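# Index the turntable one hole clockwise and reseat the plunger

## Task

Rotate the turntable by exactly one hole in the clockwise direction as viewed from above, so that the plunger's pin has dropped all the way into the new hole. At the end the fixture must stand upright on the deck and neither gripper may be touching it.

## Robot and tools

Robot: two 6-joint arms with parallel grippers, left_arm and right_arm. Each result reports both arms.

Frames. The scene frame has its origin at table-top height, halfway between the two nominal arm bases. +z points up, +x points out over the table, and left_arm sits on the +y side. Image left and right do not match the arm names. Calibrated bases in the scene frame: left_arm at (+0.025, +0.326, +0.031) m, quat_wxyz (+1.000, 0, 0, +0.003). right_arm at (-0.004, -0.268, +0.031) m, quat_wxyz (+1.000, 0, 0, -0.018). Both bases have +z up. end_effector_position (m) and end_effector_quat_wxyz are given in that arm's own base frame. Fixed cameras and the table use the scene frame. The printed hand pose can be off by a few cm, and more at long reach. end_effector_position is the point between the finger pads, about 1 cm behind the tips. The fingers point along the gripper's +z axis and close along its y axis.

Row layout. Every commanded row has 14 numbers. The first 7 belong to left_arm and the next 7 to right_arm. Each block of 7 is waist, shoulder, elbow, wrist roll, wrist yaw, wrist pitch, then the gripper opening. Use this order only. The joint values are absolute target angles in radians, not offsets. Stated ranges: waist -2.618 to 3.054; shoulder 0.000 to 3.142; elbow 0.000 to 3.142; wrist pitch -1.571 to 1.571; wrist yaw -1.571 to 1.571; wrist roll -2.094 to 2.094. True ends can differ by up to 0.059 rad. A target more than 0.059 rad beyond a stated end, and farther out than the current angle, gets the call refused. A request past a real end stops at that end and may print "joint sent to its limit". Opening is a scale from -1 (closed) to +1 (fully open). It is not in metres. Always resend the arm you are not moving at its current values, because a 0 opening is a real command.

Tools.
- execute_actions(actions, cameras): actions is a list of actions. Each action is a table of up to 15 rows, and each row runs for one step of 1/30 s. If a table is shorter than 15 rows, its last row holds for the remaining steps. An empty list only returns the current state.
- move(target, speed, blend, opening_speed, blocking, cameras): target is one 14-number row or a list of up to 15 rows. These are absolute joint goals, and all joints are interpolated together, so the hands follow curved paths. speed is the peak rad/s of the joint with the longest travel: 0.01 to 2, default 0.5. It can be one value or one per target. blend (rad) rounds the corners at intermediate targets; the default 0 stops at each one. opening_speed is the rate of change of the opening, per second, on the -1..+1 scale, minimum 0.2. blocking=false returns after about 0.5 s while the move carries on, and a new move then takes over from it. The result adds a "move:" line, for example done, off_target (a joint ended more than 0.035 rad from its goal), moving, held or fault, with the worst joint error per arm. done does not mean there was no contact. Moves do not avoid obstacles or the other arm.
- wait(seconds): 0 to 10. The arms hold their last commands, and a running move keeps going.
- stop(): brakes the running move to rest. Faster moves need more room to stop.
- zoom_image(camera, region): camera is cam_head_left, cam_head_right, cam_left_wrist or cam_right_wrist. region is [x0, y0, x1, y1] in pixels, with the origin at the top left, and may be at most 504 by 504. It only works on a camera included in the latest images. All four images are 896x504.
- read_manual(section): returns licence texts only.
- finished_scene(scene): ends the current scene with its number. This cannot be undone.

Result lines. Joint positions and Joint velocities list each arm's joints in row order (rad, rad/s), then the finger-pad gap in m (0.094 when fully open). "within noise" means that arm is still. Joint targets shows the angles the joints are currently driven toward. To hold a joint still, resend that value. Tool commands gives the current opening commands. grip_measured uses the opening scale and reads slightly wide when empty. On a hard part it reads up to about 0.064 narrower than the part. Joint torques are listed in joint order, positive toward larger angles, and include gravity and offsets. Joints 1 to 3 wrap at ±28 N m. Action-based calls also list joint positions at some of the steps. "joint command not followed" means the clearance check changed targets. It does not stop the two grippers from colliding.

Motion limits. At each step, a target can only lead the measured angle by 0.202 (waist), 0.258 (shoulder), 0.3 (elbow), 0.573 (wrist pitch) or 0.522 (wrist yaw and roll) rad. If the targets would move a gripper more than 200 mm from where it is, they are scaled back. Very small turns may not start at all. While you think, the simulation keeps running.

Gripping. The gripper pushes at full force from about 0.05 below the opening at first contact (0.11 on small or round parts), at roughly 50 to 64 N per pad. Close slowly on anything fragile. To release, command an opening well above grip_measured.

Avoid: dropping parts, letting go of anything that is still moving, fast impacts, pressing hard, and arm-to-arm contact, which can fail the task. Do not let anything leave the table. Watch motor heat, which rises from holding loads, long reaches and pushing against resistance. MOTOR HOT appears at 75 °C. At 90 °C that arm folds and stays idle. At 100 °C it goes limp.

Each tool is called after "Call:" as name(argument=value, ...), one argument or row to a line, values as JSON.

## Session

Call:
execute_actions(
  actions=[],
)

Scene clock: 0.00 s.
left_arm: end_effector_position=(+0.3789, +0.0005, +0.1416) grip_measured=+1.000 end_effector_quat_wxyz=(+0.682, -0.014, +0.730, +0.047) | right_arm: end_effector_position=(+0.3580, -0.0478, +0.1413) grip_measured=+1.000 end_effector_quat_wxyz=(+0.679, +0.114, +0.720, -0.089)
Joint names: [waist, shoulder, elbow, wrist roll, wrist yaw, wrist pitch]
Joint positions: left_arm=[-0.079 1.56 0.222 0.039 -0.166 1.272 0.094] | right_arm=[0.009 1.506 0.165 0.047 0.296 1.275 0.094]
Joint velocities: within noise
Joint torques (N m): no reading
Heat: left arm: 31 °C; right arm: 29 °C.
Joint targets: left_arm=[-0.079 1.557 0.225 0.038 -0.166 1.267] | right_arm=[0.009 1.502 0.169 0.046 0.296 1.270]
Tool commands: left_gripper/opening=+1.0 right_gripper/opening=+1.0

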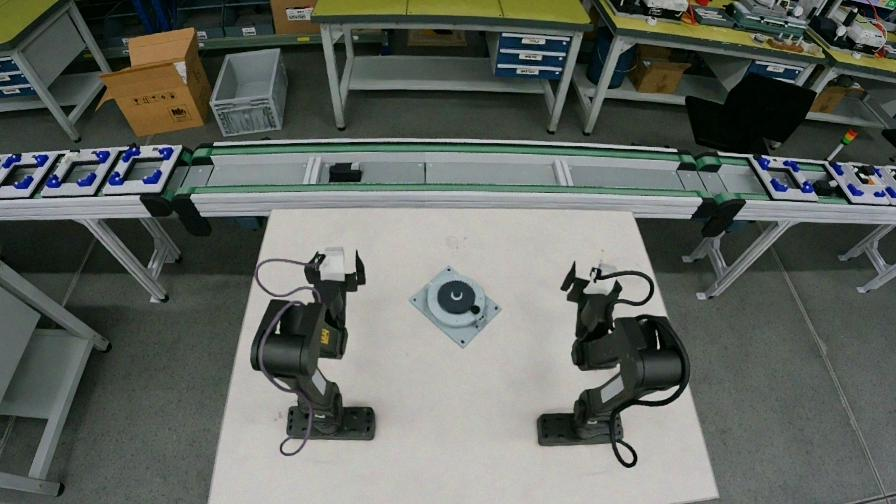

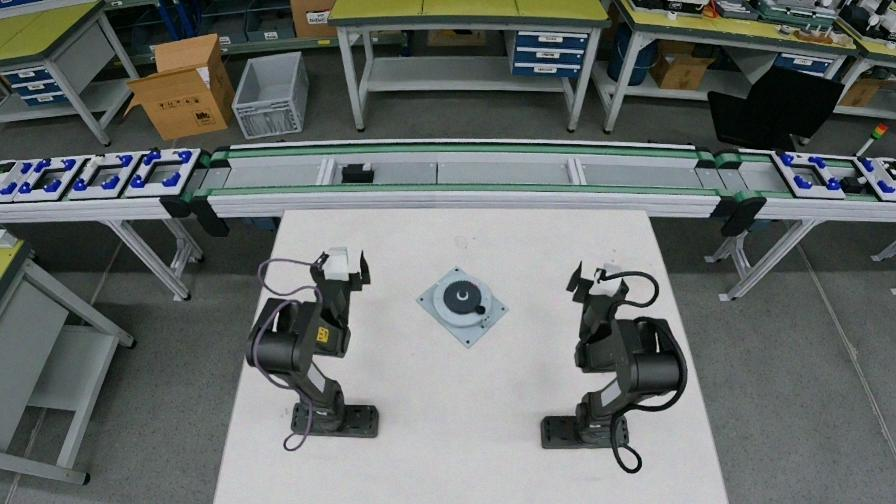

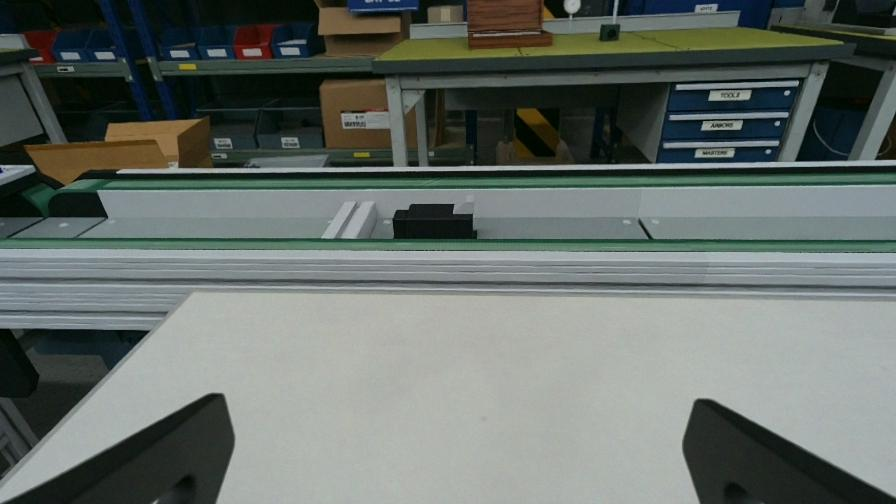

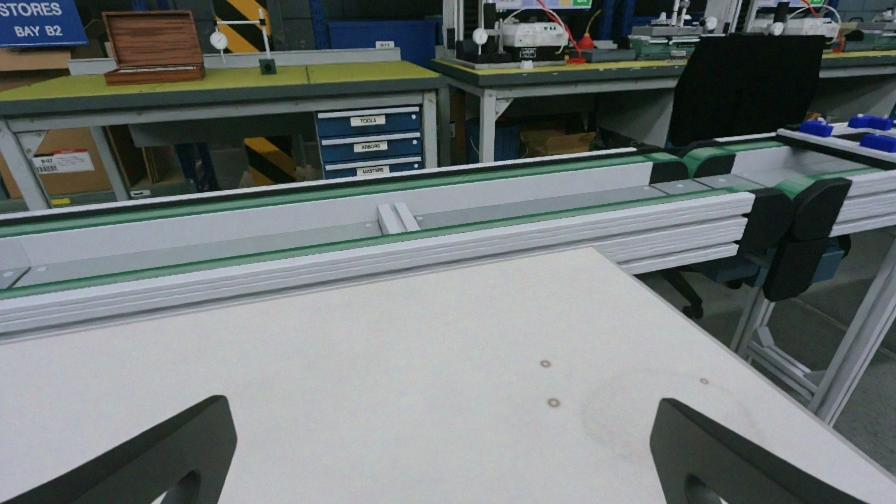

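Call:
move(
  target=[
    [-0.76,2.189,2.166,0,0,-1.527,-0.2,0.65,1.0,0.02,0,0,0.5,0.2],
  ],
  speed=1.2,
  opening_speed=1.5,
)

Scene clock: 22.20 s.
left_arm: end_effector_position=(+0.3074, -0.2902, +0.1428) grip_measured=-0.199 end_effector_quat_wxyz=(+0.018, +0.376, +0.926, -0.004) | right_arm: end_effector_position=(+0.2312, +0.1715, +0.0597) grip_measured=+0.202 end_effector_quat_wxyz=(+0.498, -0.262, +0.811, +0.163)
Joint names: [waist, shoulder, elbow, wrist roll, wrist yaw, wrist pitch]
Joint positions: left_arm=[-0.762 2.165 2.139 0.01 -0.006 -1.51 0.038] | right_arm=[0.641 1.015 0.03 0.01 0.01 0.516 0.056]
Joint velocities: within noise
Joint torques (N m): left_arm=[0.14 -9.87 7.2 -0.11 0.04 0.29] | right_arm=[0.85 -2.26 6.58 -0.09 -0.11 1.55]
Heat: left arm: 32 °C; right arm: 33 °C.
Joint targets: left_arm=[-0.760 2.189 2.166 0.000 0.000 -1.527] | right_arm=[0.650 1.000 0.020 0.000 0.000 0.500]
move: done

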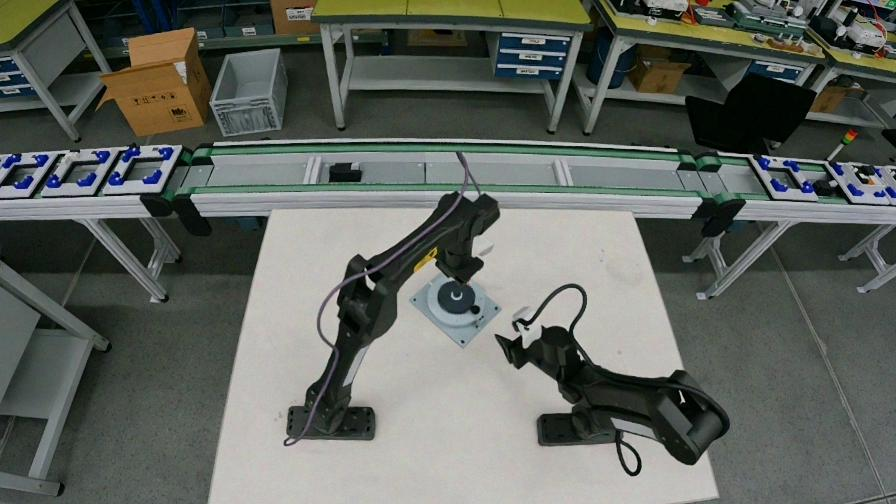

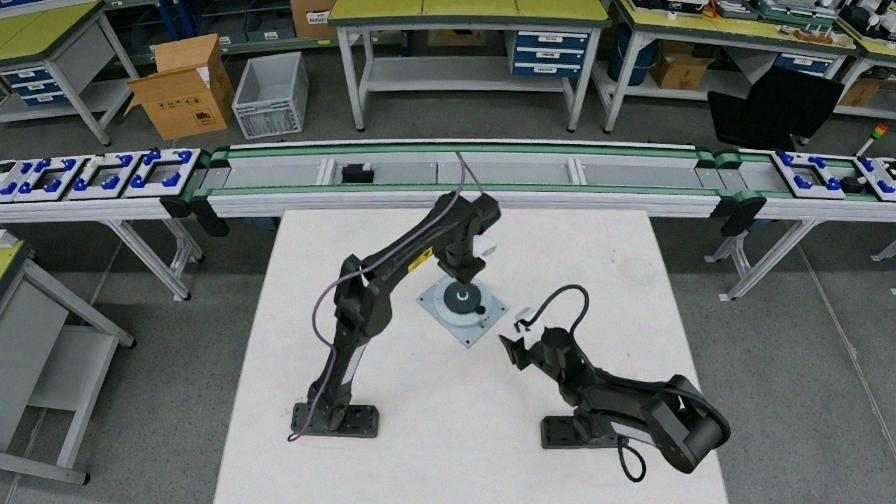

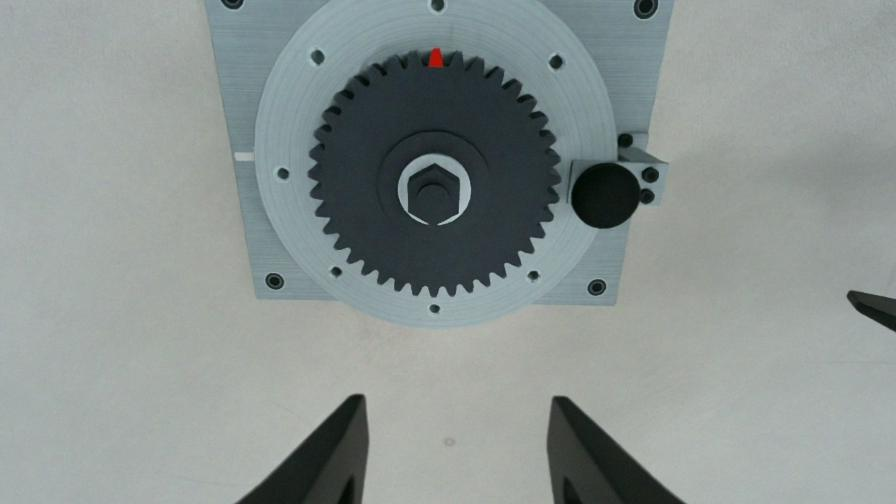

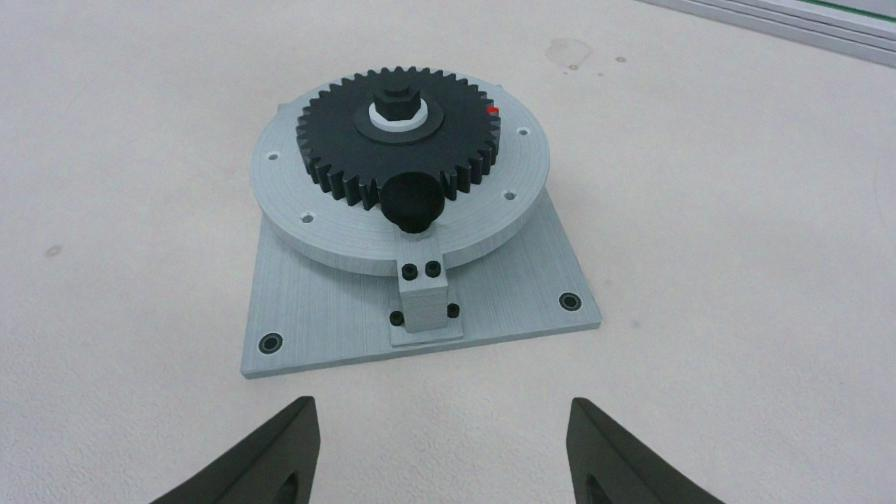

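Call:
move(
  target=[
    [-0.748,2.318,2.163,-1.06,0,-1.427,-0.2,0.68,1.6,0.08,0,0,1.1,0.2],
    [-0.748,2.318,2.163,-1.06,0,-1.427,-0.2,0.684,1.814,0.217,0,0,1.254,0.2],
  ],
  blend=0.1,
  speed=0.9,
  cameras=["cam_left_wrist","cam_right_wrist"],
)

Scene clock: 56.90 s.
left_arm: end_effector_position=(+0.3212, -0.3003, +0.0899) grip_measured=-0.199 end_effector_quat_wxyz=(-0.006, -0.146, +0.989, +0.010) | right_arm: end_effector_position=(+0.2885, +0.2301, +0.0464) grip_measured=+0.202 end_effector_quat_wxyz=(+0.544, -0.265, +0.773, +0.190)
Joint names: [waist, shoulder, elbow, wrist roll, wrist yaw, wrist pitch]
Joint positions: left_arm=[-0.755 2.293 2.139 -1.049 -0.003 -1.441 0.038] | right_arm=[0.675 1.797 0.209 0.009 0.009 1.247 0.056]
Joint velocities: within noise
Joint torques (N m): left_arm=[0.58 -10.85 6.99 -0.11 0.02 0.49] | right_arm=[0.9 -4.22 4.94 -0.07 -0.11 1.82]
Heat: left arm: 35 °C; right arm: 33 °C.
Joint targets: left_arm=[-0.748 2.318 2.163 -1.060 0.000 -1.427] | right_arm=[0.684 1.814 0.217 0.000 0.000 1.254]
move: done
Images, in order (width x height): cam_left_wrist 896x504, cam_right_wrist 896x504.

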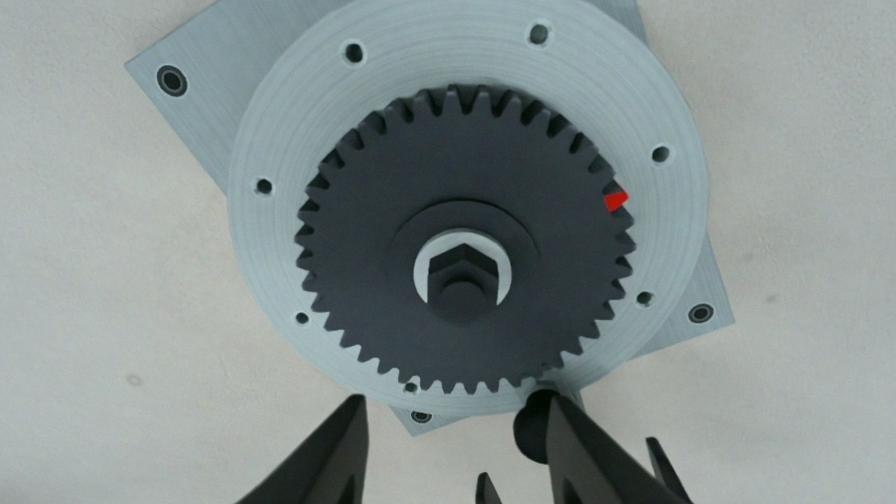

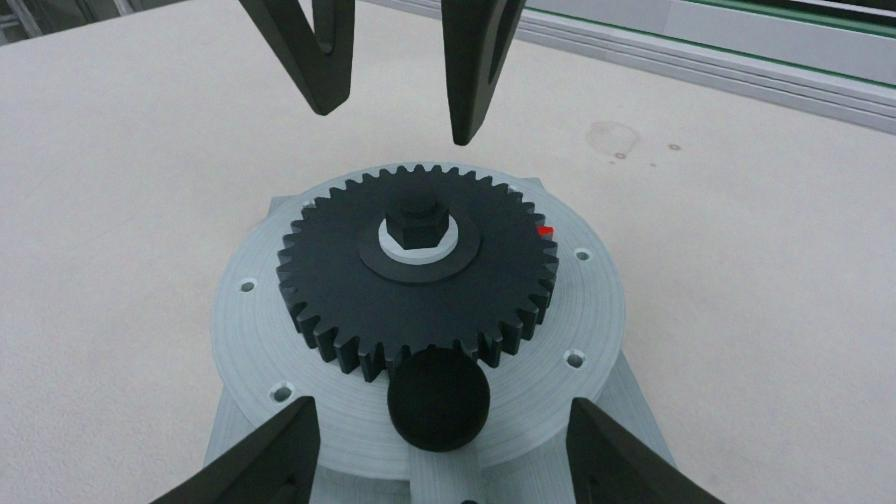

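Call:
move(
  target=[-0.727,2.325,2.089,-1.06,0,-1.352,-0.2,0.688,1.935,0.2925,0,0,1.2945,0.2],
  speed=0.4,
  cameras=["cam_left_wrist","cam_right_wrist"],
)

Scene clock: 106.10 s.
left_arm: end_effector_position=(+0.3351, -0.2999, +0.0777) grip_measured=-0.199 end_effector_quat_wxyz=(+0.003, -0.158, +0.987, -0.002) | right_arm: end_effector_position=(+0.3016, +0.2427, +0.0336) grip_measured=+0.202 end_effector_quat_wxyz=(+0.541, -0.267, +0.774, +0.190)
Joint names: [waist, shoulder, elbow, wrist roll, wrist yaw, wrist pitch]
Joint positions: left_arm=[-0.733 2.301 2.104 -1.05 -0.002 -1.366 0.038] | right_arm=[0.679 1.917 0.281 0.009 0.009 1.287 0.056]
Joint velocities: within noise
Joint torques (N m): left_arm=[0.47 -11.08 4.11 -0.11 0.01 0.56] | right_arm=[0.87 -4.92 4.96 -0.07 -0.1 1.84]
Heat: left arm: 37 °C; right arm: 36 °C.
Joint targets: left_arm=[-0.727 2.325 2.089 -1.060 0.000 -1.352] | right_arm=[0.688 1.935 0.293 0.000 0.000 1.294]
move: done
Images, in order (width x height): cam_left_wrist 896x504, cam_right_wrist 896x504.

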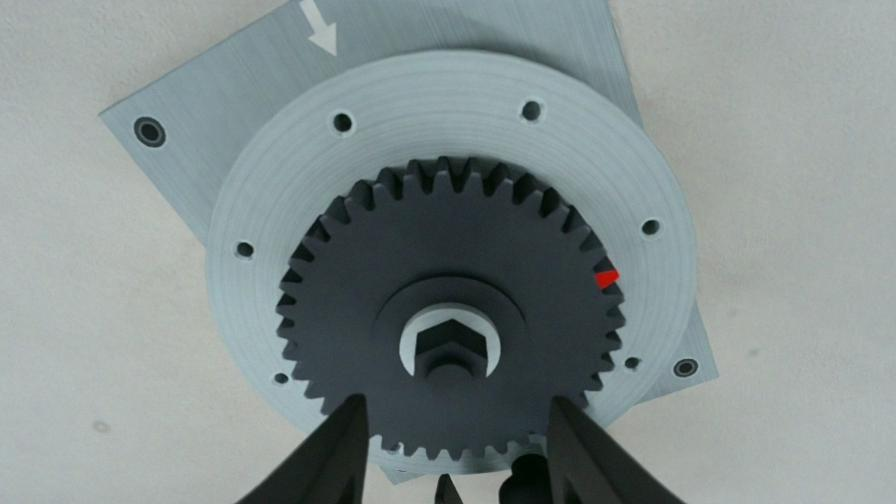

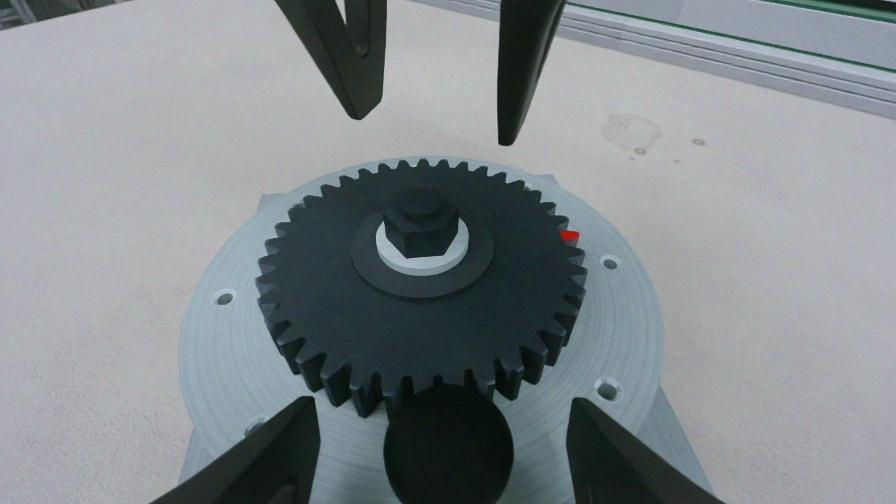

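Call:
move(
  target=[
    [-0.725,2.329,1.975,-1.06,0,-1.240,-0.2,0.674,1.935,0.2925,0,0,1.2945,0.2],
    [-0.725,2.329,1.975,-1.06,0,-1.240,-0.2,0.674,1.935,0.2925,0,0,1.2945,-0.75],
  ],
  speed=0.25,
  opening_speed=0.6,
  cameras=["cam_left_wrist","cam_right_wrist"],
)

Scene clock: 125.43 s.
left_arm: end_effector_position=(+0.3345, -0.2993, +0.0474) grip_measured=-0.199 end_effector_quat_wxyz=(+0.002, -0.158, +0.987, +0.000) | right_arm: end_effector_position=(+0.3018, +0.2426, +0.0340) grip_measured=-0.494 end_effector_quat_wxyz=(+0.542, -0.267, +0.774, +0.190)
Joint names: [waist, shoulder, elbow, wrist roll, wrist yaw, wrist pitch]
Joint positions: left_arm=[-0.733 2.305 1.99 -1.05 -0.002 -1.253 0.038] | right_arm=[0.679 1.917 0.281 0.009 0.009 1.289 0.024]
Joint velocities: within noise
Joint torques (N m): left_arm=[0.68 -11.08 4.05 -0.1 0.01 0.57] | right_arm=[-0.49 -4.93 4.89 -0.07 -0.11 1.79]
Heat: left arm: 36 °C; right arm: 35 °C.
Joint targets: left_arm=[-0.725 2.329 1.975 -1.060 0.000 -1.240] | right_arm=[0.674 1.935 0.293 0.000 0.000 1.295]
move: done
Images, in order (width x height): cam_left_wrist 896x504, cam_right_wrist 896x504.

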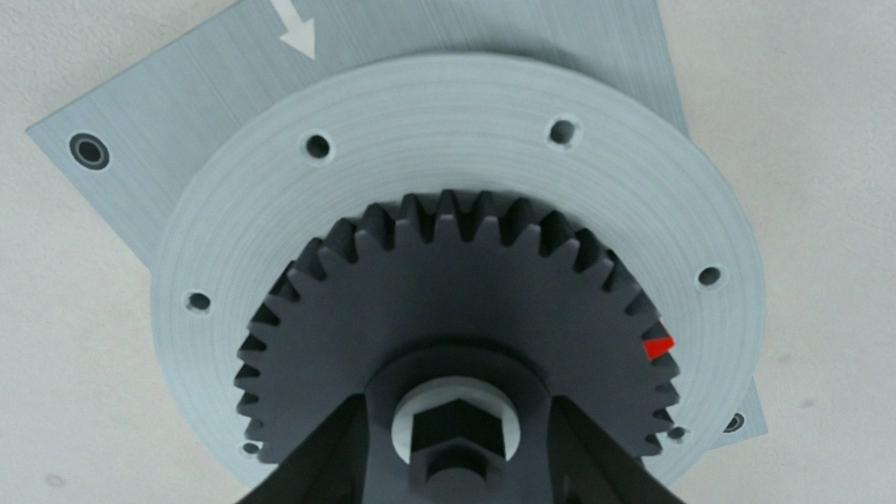

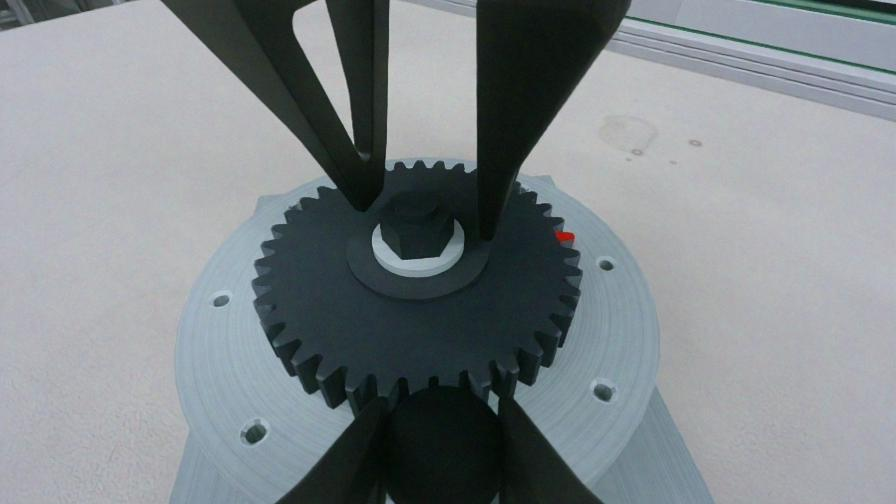

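Call:
move(
  target=[
    [-0.725,2.329,1.975,-1.06,0,-1.240,-0.75,0.674,1.935,0.2925,0,0,1.2945,-0.9],
    [-0.725,2.329,1.975,-1.06,0,-1.240,-0.75,0.674,1.762,0.2925,0,0,1.425,-0.9],
  ],
  speed=0.15,
  opening_speed=0.3,
  cameras=["cam_left_wrist","cam_right_wrist"],
)

Scene clock: 139.07 s.
left_arm: end_effector_position=(+0.3341, -0.2998, +0.0474) grip_measured=-0.648 end_effector_quat_wxyz=(+0.001, -0.158, +0.987, -0.001) | right_arm: end_effector_position=(+0.3010, +0.2419, +0.0395) grip_measured=-0.495 end_effector_quat_wxyz=(+0.536, -0.268, +0.778, +0.188)
Joint names: [waist, shoulder, elbow, wrist roll, wrist yaw, wrist pitch]
Joint positions: left_arm=[-0.733 2.305 1.99 -1.05 0.001 -1.253 0.017] | right_arm=[0.679 1.851 0.283 0.009 0.009 1.206 0.024]
Joint velocities: within noise
Joint torques (N m): left_arm=[0.66 -11.06 4.1 -0.1 -0.01 0.57] | right_arm=[-0.51 -13.26 5.16 -0.08 -0.1 3.73]
Heat: left arm: 37 °C; right arm: 36 °C.
Joint targets: left_arm=[-0.725 2.329 1.975 -1.060 0.000 -1.240] | right_arm=[0.674 1.762 0.293 0.000 0.000 1.425]
move: off_target (right_arm); right_arm: the wrist pitch is farthest, 0.219 rad from its target
Images, in order (width x height): cam_left_wrist 896x504, cam_right_wrist 896x504.

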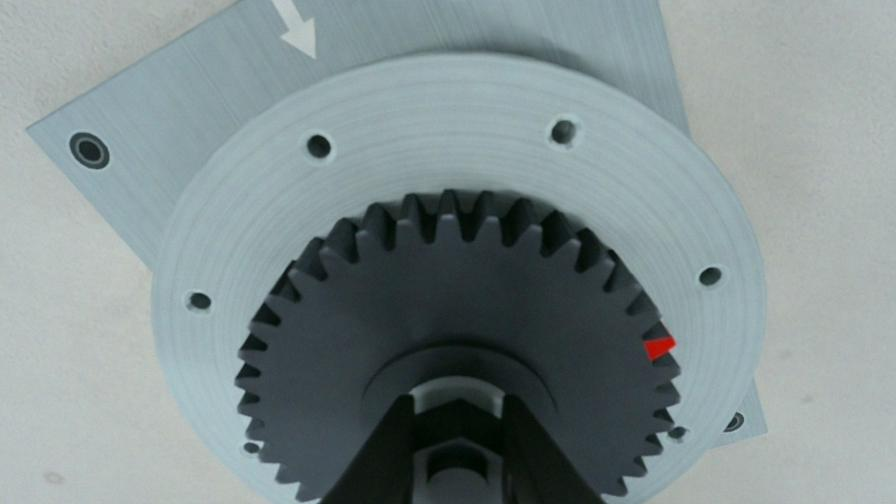

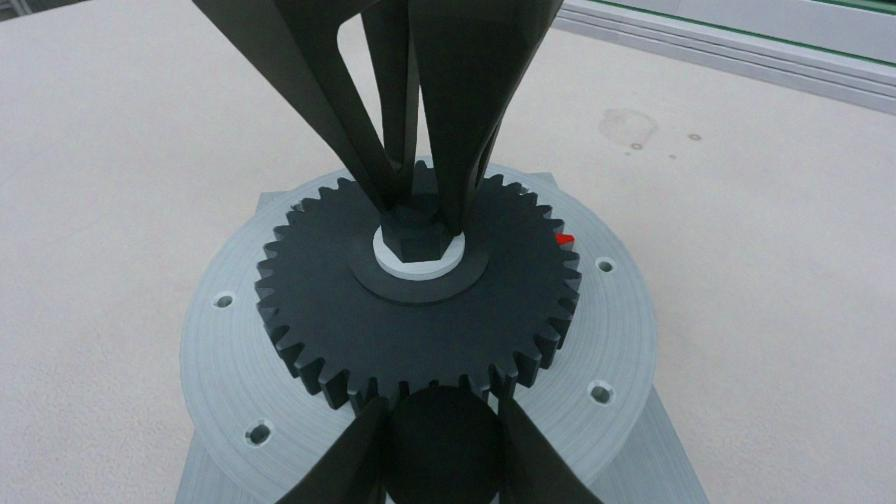

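Call:
move(
  target=[-0.725,2.329,1.975,-1.06,0,-1.240,-0.75,0.674,1.75,0.2925,0,0,1.44,-0.9],
  speed=0.1,
  cameras=["cam_right_wrist"],
)

Scene clock: 146.27 s.
left_arm: end_effector_position=(+0.3341, -0.2998, +0.0474) grip_measured=-0.648 end_effector_quat_wxyz=(+0.000, -0.158, +0.987, -0.001) | right_arm: end_effector_position=(+0.3009, +0.2418, +0.0403) grip_measured=-0.495 end_effector_quat_wxyz=(+0.536, -0.268, +0.778, +0.188)
Joint names: [waist, shoulder, elbow, wrist roll, wrist yaw, wrist pitch]
Joint positions: left_arm=[-0.733 2.305 1.99 -1.05 0.001 -1.253 0.017] | right_arm=[0.679 1.844 0.283 0.009 0.009 1.199 0.024]
Joint velocities: within noise
Joint torques (N m): left_arm=[0.68 -11.08 4.07 -0.1 -0.01 0.57] | right_arm=[-0.5 -13.74 5.2 -0.06 -0.1 3.93]
Heat: left arm: 37 °C; right arm: 45 °C.
Joint targets: left_arm=[-0.725 2.329 1.975 -1.060 0.000 -1.240] | right_arm=[0.674 1.750 0.293 0.000 0.000 1.440]
move: off_target (right_arm); right_arm: the wrist pitch is farthest, 0.241 rad from its target
Images, in order (width x height): cam_right_wrist 896x504.

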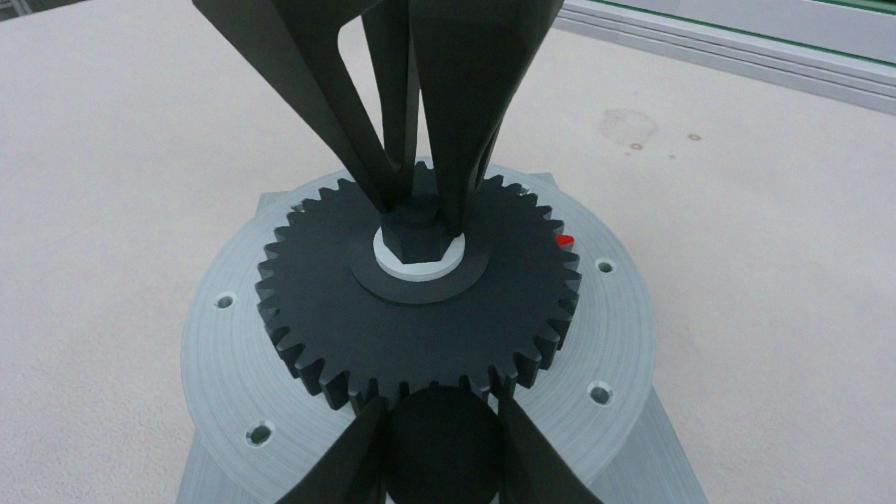

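Call:
move(
  target=[-0.725,2.329,1.975,-0.86,0,-1.240,-0.75,0.674,1.75,0.2925,0,0,1.44,-0.9],
  speed=0.3,
  cameras=["cam_right_wrist"],
)

Scene clock: 152.07 s.
left_arm: end_effector_position=(+0.3341, -0.3006, +0.0474) grip_measured=-0.648 end_effector_quat_wxyz=(+0.000, -0.073, +0.997, -0.003) | right_arm: end_effector_position=(+0.3006, +0.2417, +0.0408) grip_measured=-0.495 end_effector_quat_wxyz=(+0.536, -0.268, +0.778, +0.188)
Joint names: [waist, shoulder, elbow, wrist roll, wrist yaw, wrist pitch]
Joint positions: left_arm=[-0.733 2.305 1.99 -0.88 0.005 -1.251 0.017] | right_arm=[0.679 1.841 0.281 0.009 0.008 1.198 0.024]
Joint velocities: within noise
Joint torques (N m): left_arm=[0.64 -11.07 4.05 0.24 -0.05 0.54] | right_arm=[-0.53 -13.34 5.41 -0.07 -0.1 3.94]
Heat: left arm: 37 °C; right arm: 47 °C.
Joint targets: left_arm=[-0.725 2.329 1.975 -0.860 0.000 -1.240] | right_arm=[0.674 1.750 0.293 0.000 0.000 1.440]
move: off_target (right_arm); right_arm: the wrist pitch is farthest, 0.242 rad from its target
Images, in order (width x height): cam_right_wrist 896x504.

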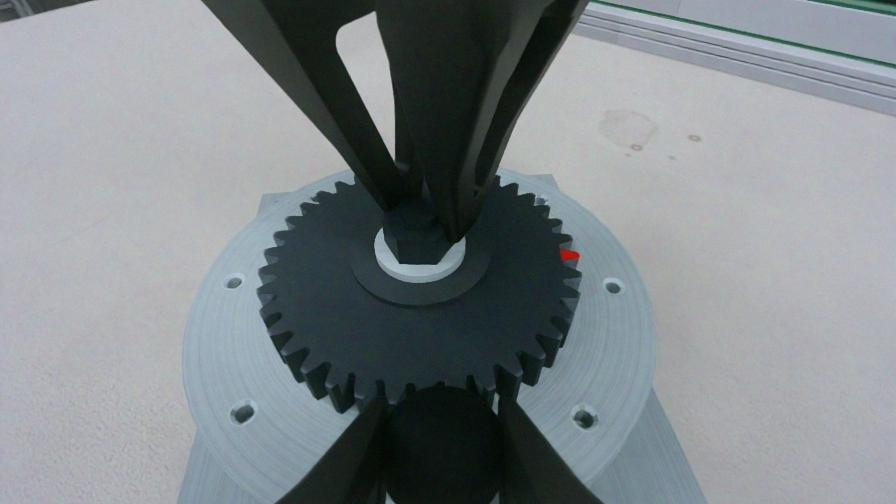

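Call:
move(
  target=[-0.725,2.329,1.975,-0.222,0,-1.240,-0.75,0.674,1.75,0.2925,0,0,1.44,-0.9],
  speed=0.5,
  cameras=["cam_right_wrist"],
)

Scene clock: 161.40 s.
left_arm: end_effector_position=(+0.3346, -0.3038, +0.0474) grip_measured=-0.649 end_effector_quat_wxyz=(+0.003, +0.244, +0.970, -0.011) | right_arm: end_effector_position=(+0.3006, +0.2417, +0.0408) grip_measured=-0.495 end_effector_quat_wxyz=(+0.536, -0.268, +0.778, +0.188)
Joint names: [waist, shoulder, elbow, wrist roll, wrist yaw, wrist pitch]
Joint positions: left_arm=[-0.733 2.305 1.99 -0.24 0.016 -1.241 0.016] | right_arm=[0.679 1.841 0.281 0.009 0.008 1.198 0.024]
Joint velocities: within noise
Joint torques (N m): left_arm=[0.65 -11.12 4.08 0.22 -0.15 0.45] | right_arm=[-0.53 -13.42 5.42 -0.06 -0.1 3.94]
Heat: left arm: 38 °C; right arm: 50 °C.
Joint targets: left_arm=[-0.725 2.329 1.975 -0.222 0.000 -1.240] | right_arm=[0.674 1.750 0.293 0.000 0.000 1.440]
move: off_target (right_arm); right_arm: the wrist pitch is farthest, 0.242 rad from its target
Images, in order (width x height): cam_right_wrist 896x504.

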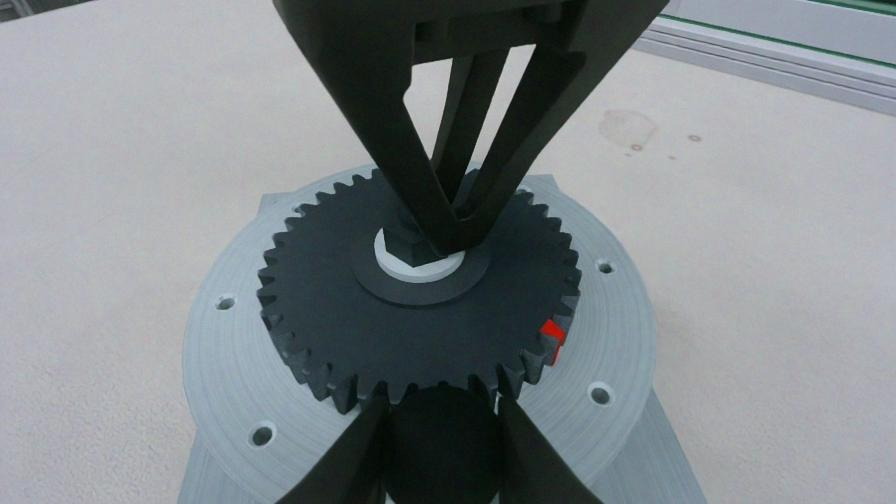

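Call:
move(
  target=[-0.725,2.329,1.975,-0.222,0,-1.240,-0.75,0.674,1.937,0.2925,0,0,1.29,-0.9],
  speed=0.15,
  cameras=["cam_right_wrist"],
)

Scene clock: 169.00 s.
left_arm: end_effector_position=(+0.3350, -0.3035, +0.0474) grip_measured=-0.649 end_effector_quat_wxyz=(+0.004, +0.245, +0.969, -0.009) | right_arm: end_effector_position=(+0.3009, +0.2421, +0.0342) grip_measured=-0.495 end_effector_quat_wxyz=(+0.542, -0.267, +0.774, +0.190)
Joint names: [waist, shoulder, elbow, wrist roll, wrist yaw, wrist pitch]
Joint positions: left_arm=[-0.733 2.305 1.99 -0.237 0.013 -1.241 0.016] | right_arm=[0.679 1.913 0.277 0.009 0.008 1.288 0.024]
Joint velocities: within noise
Joint torques (N m): left_arm=[0.65 -11.1 4.08 0.19 -0.13 0.44] | right_arm=[-0.51 -4.49 5.37 -0.06 -0.1 1.78]
Heat: left arm: 38 °C; right arm: 51 °C.
Joint targets: left_arm=[-0.725 2.329 1.975 -0.222 0.000 -1.240] | right_arm=[0.674 1.937 0.293 0.000 0.000 1.290]
move: done
Images, in order (width x height): cam_right_wrist 896x504.

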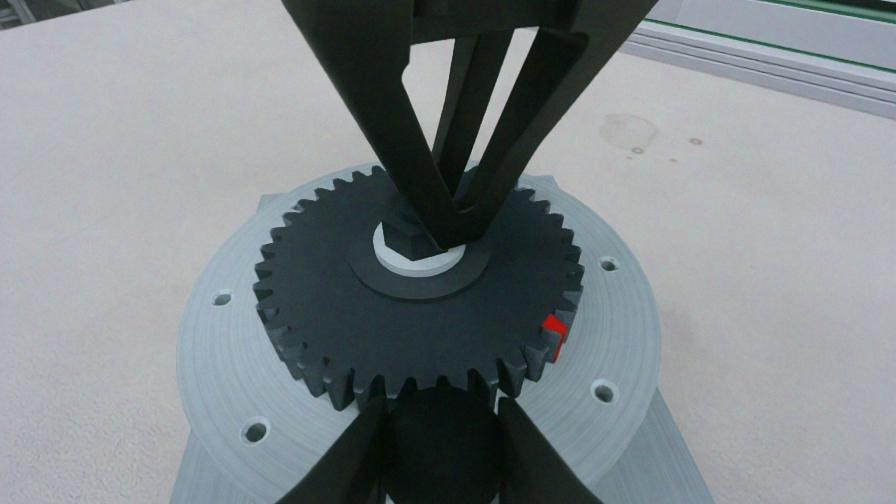

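Call:
move(
  target=[
    [-0.725,2.329,1.975,-0.222,0,-1.240,-0.1,0.678,1.930,0.2925,0,0,1.295,0.2],
    [-0.725,2.325,2.089,-0.222,0,-1.352,-0.1,0.682,1.814,0.217,0,0,1.254,0.2],
    [-0.725,2.27,2.176,-0.222,0,-1.5,-0.1,0.65,1.2,0.02,0,0,0.7,0.2],
  ],
  speed=[0.4,0.4,0.9],
  blend=[0,0.04,0],
  opening_speed=1.0,
  cameras=["cam_head_left","cam_left_wrist","cam_right_wrist"],
)

Scene clock: 185.53 s.
left_arm: end_effector_position=(+0.3200, -0.2888, +0.0877) grip_measured=-0.101 end_effector_quat_wxyz=(-0.033, +0.248, +0.968, +0.012) | right_arm: end_effector_position=(+0.2351, +0.1817, +0.0489) grip_measured=+0.198 end_effector_quat_wxyz=(+0.495, -0.270, +0.808, +0.168)
Joint names: [waist, shoulder, elbow, wrist roll, wrist yaw, wrist pitch]
Joint positions: left_arm=[-0.733 2.306 2.15 -0.232 0.008 -1.484 0.042] | right_arm=[0.66 1.214 0.029 0.009 0.008 0.716 0.056]
Joint velocities: within noise
Joint torques (N m): left_arm=[0.68 -16.69 7.15 0.13 -0.07 0.06] | right_arm=[-0.96 -3.17 5.72 -0.07 -0.08 1.57]
Heat: left arm: 38 °C; right arm: 44 °C.
Joint targets: left_arm=[-0.725 2.270 2.176 -0.222 0.000 -1.500] | right_arm=[0.650 1.200 0.020 0.000 0.000 0.700]
move: off_target (left_arm); left_arm: the shoulder is farthest, 0.036 rad from its target
Images, in order (width x height): cam_head_left 896x504, cam_left_wrist 896x504, cam_right_wrist 896x504.

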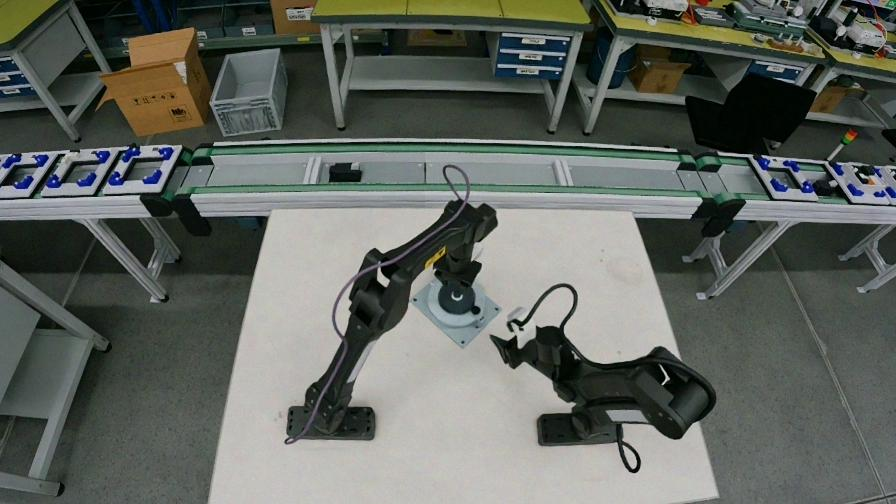

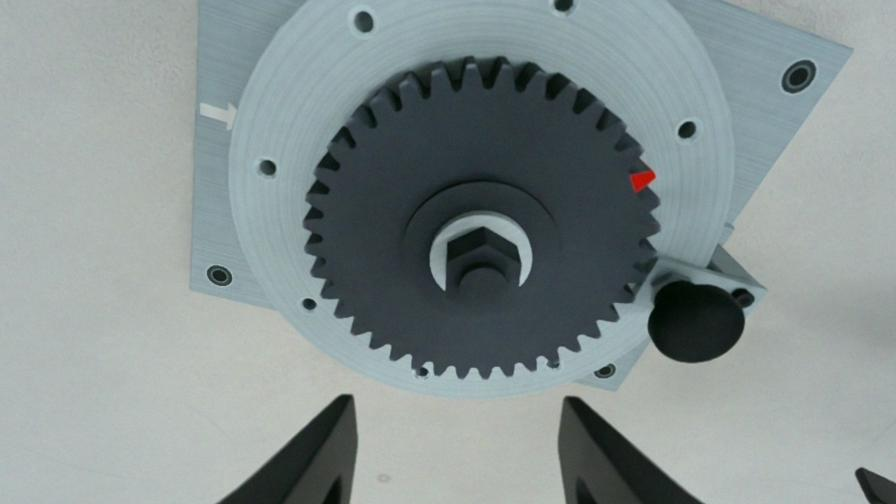

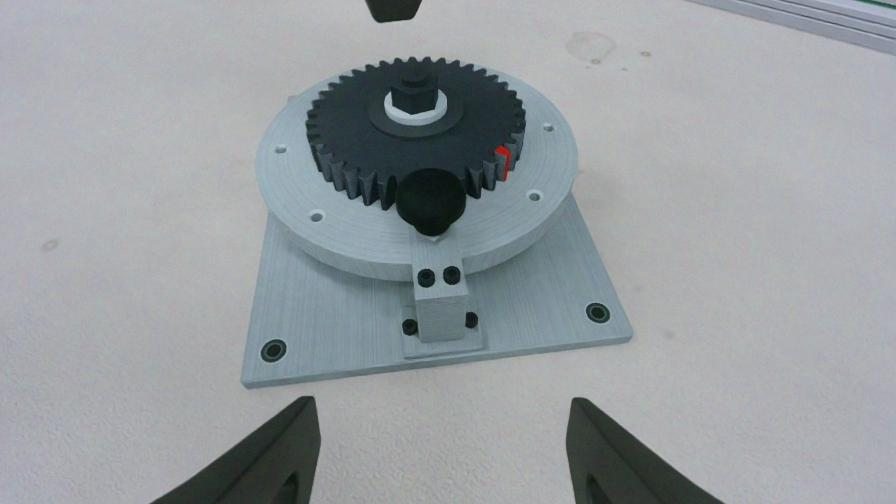

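Good; red tooth moved 45° clockwise and the plunger sits as before.

Call:
finished_scene(
  scene=2,
  done=true,
)

The scene is finished: the task was done.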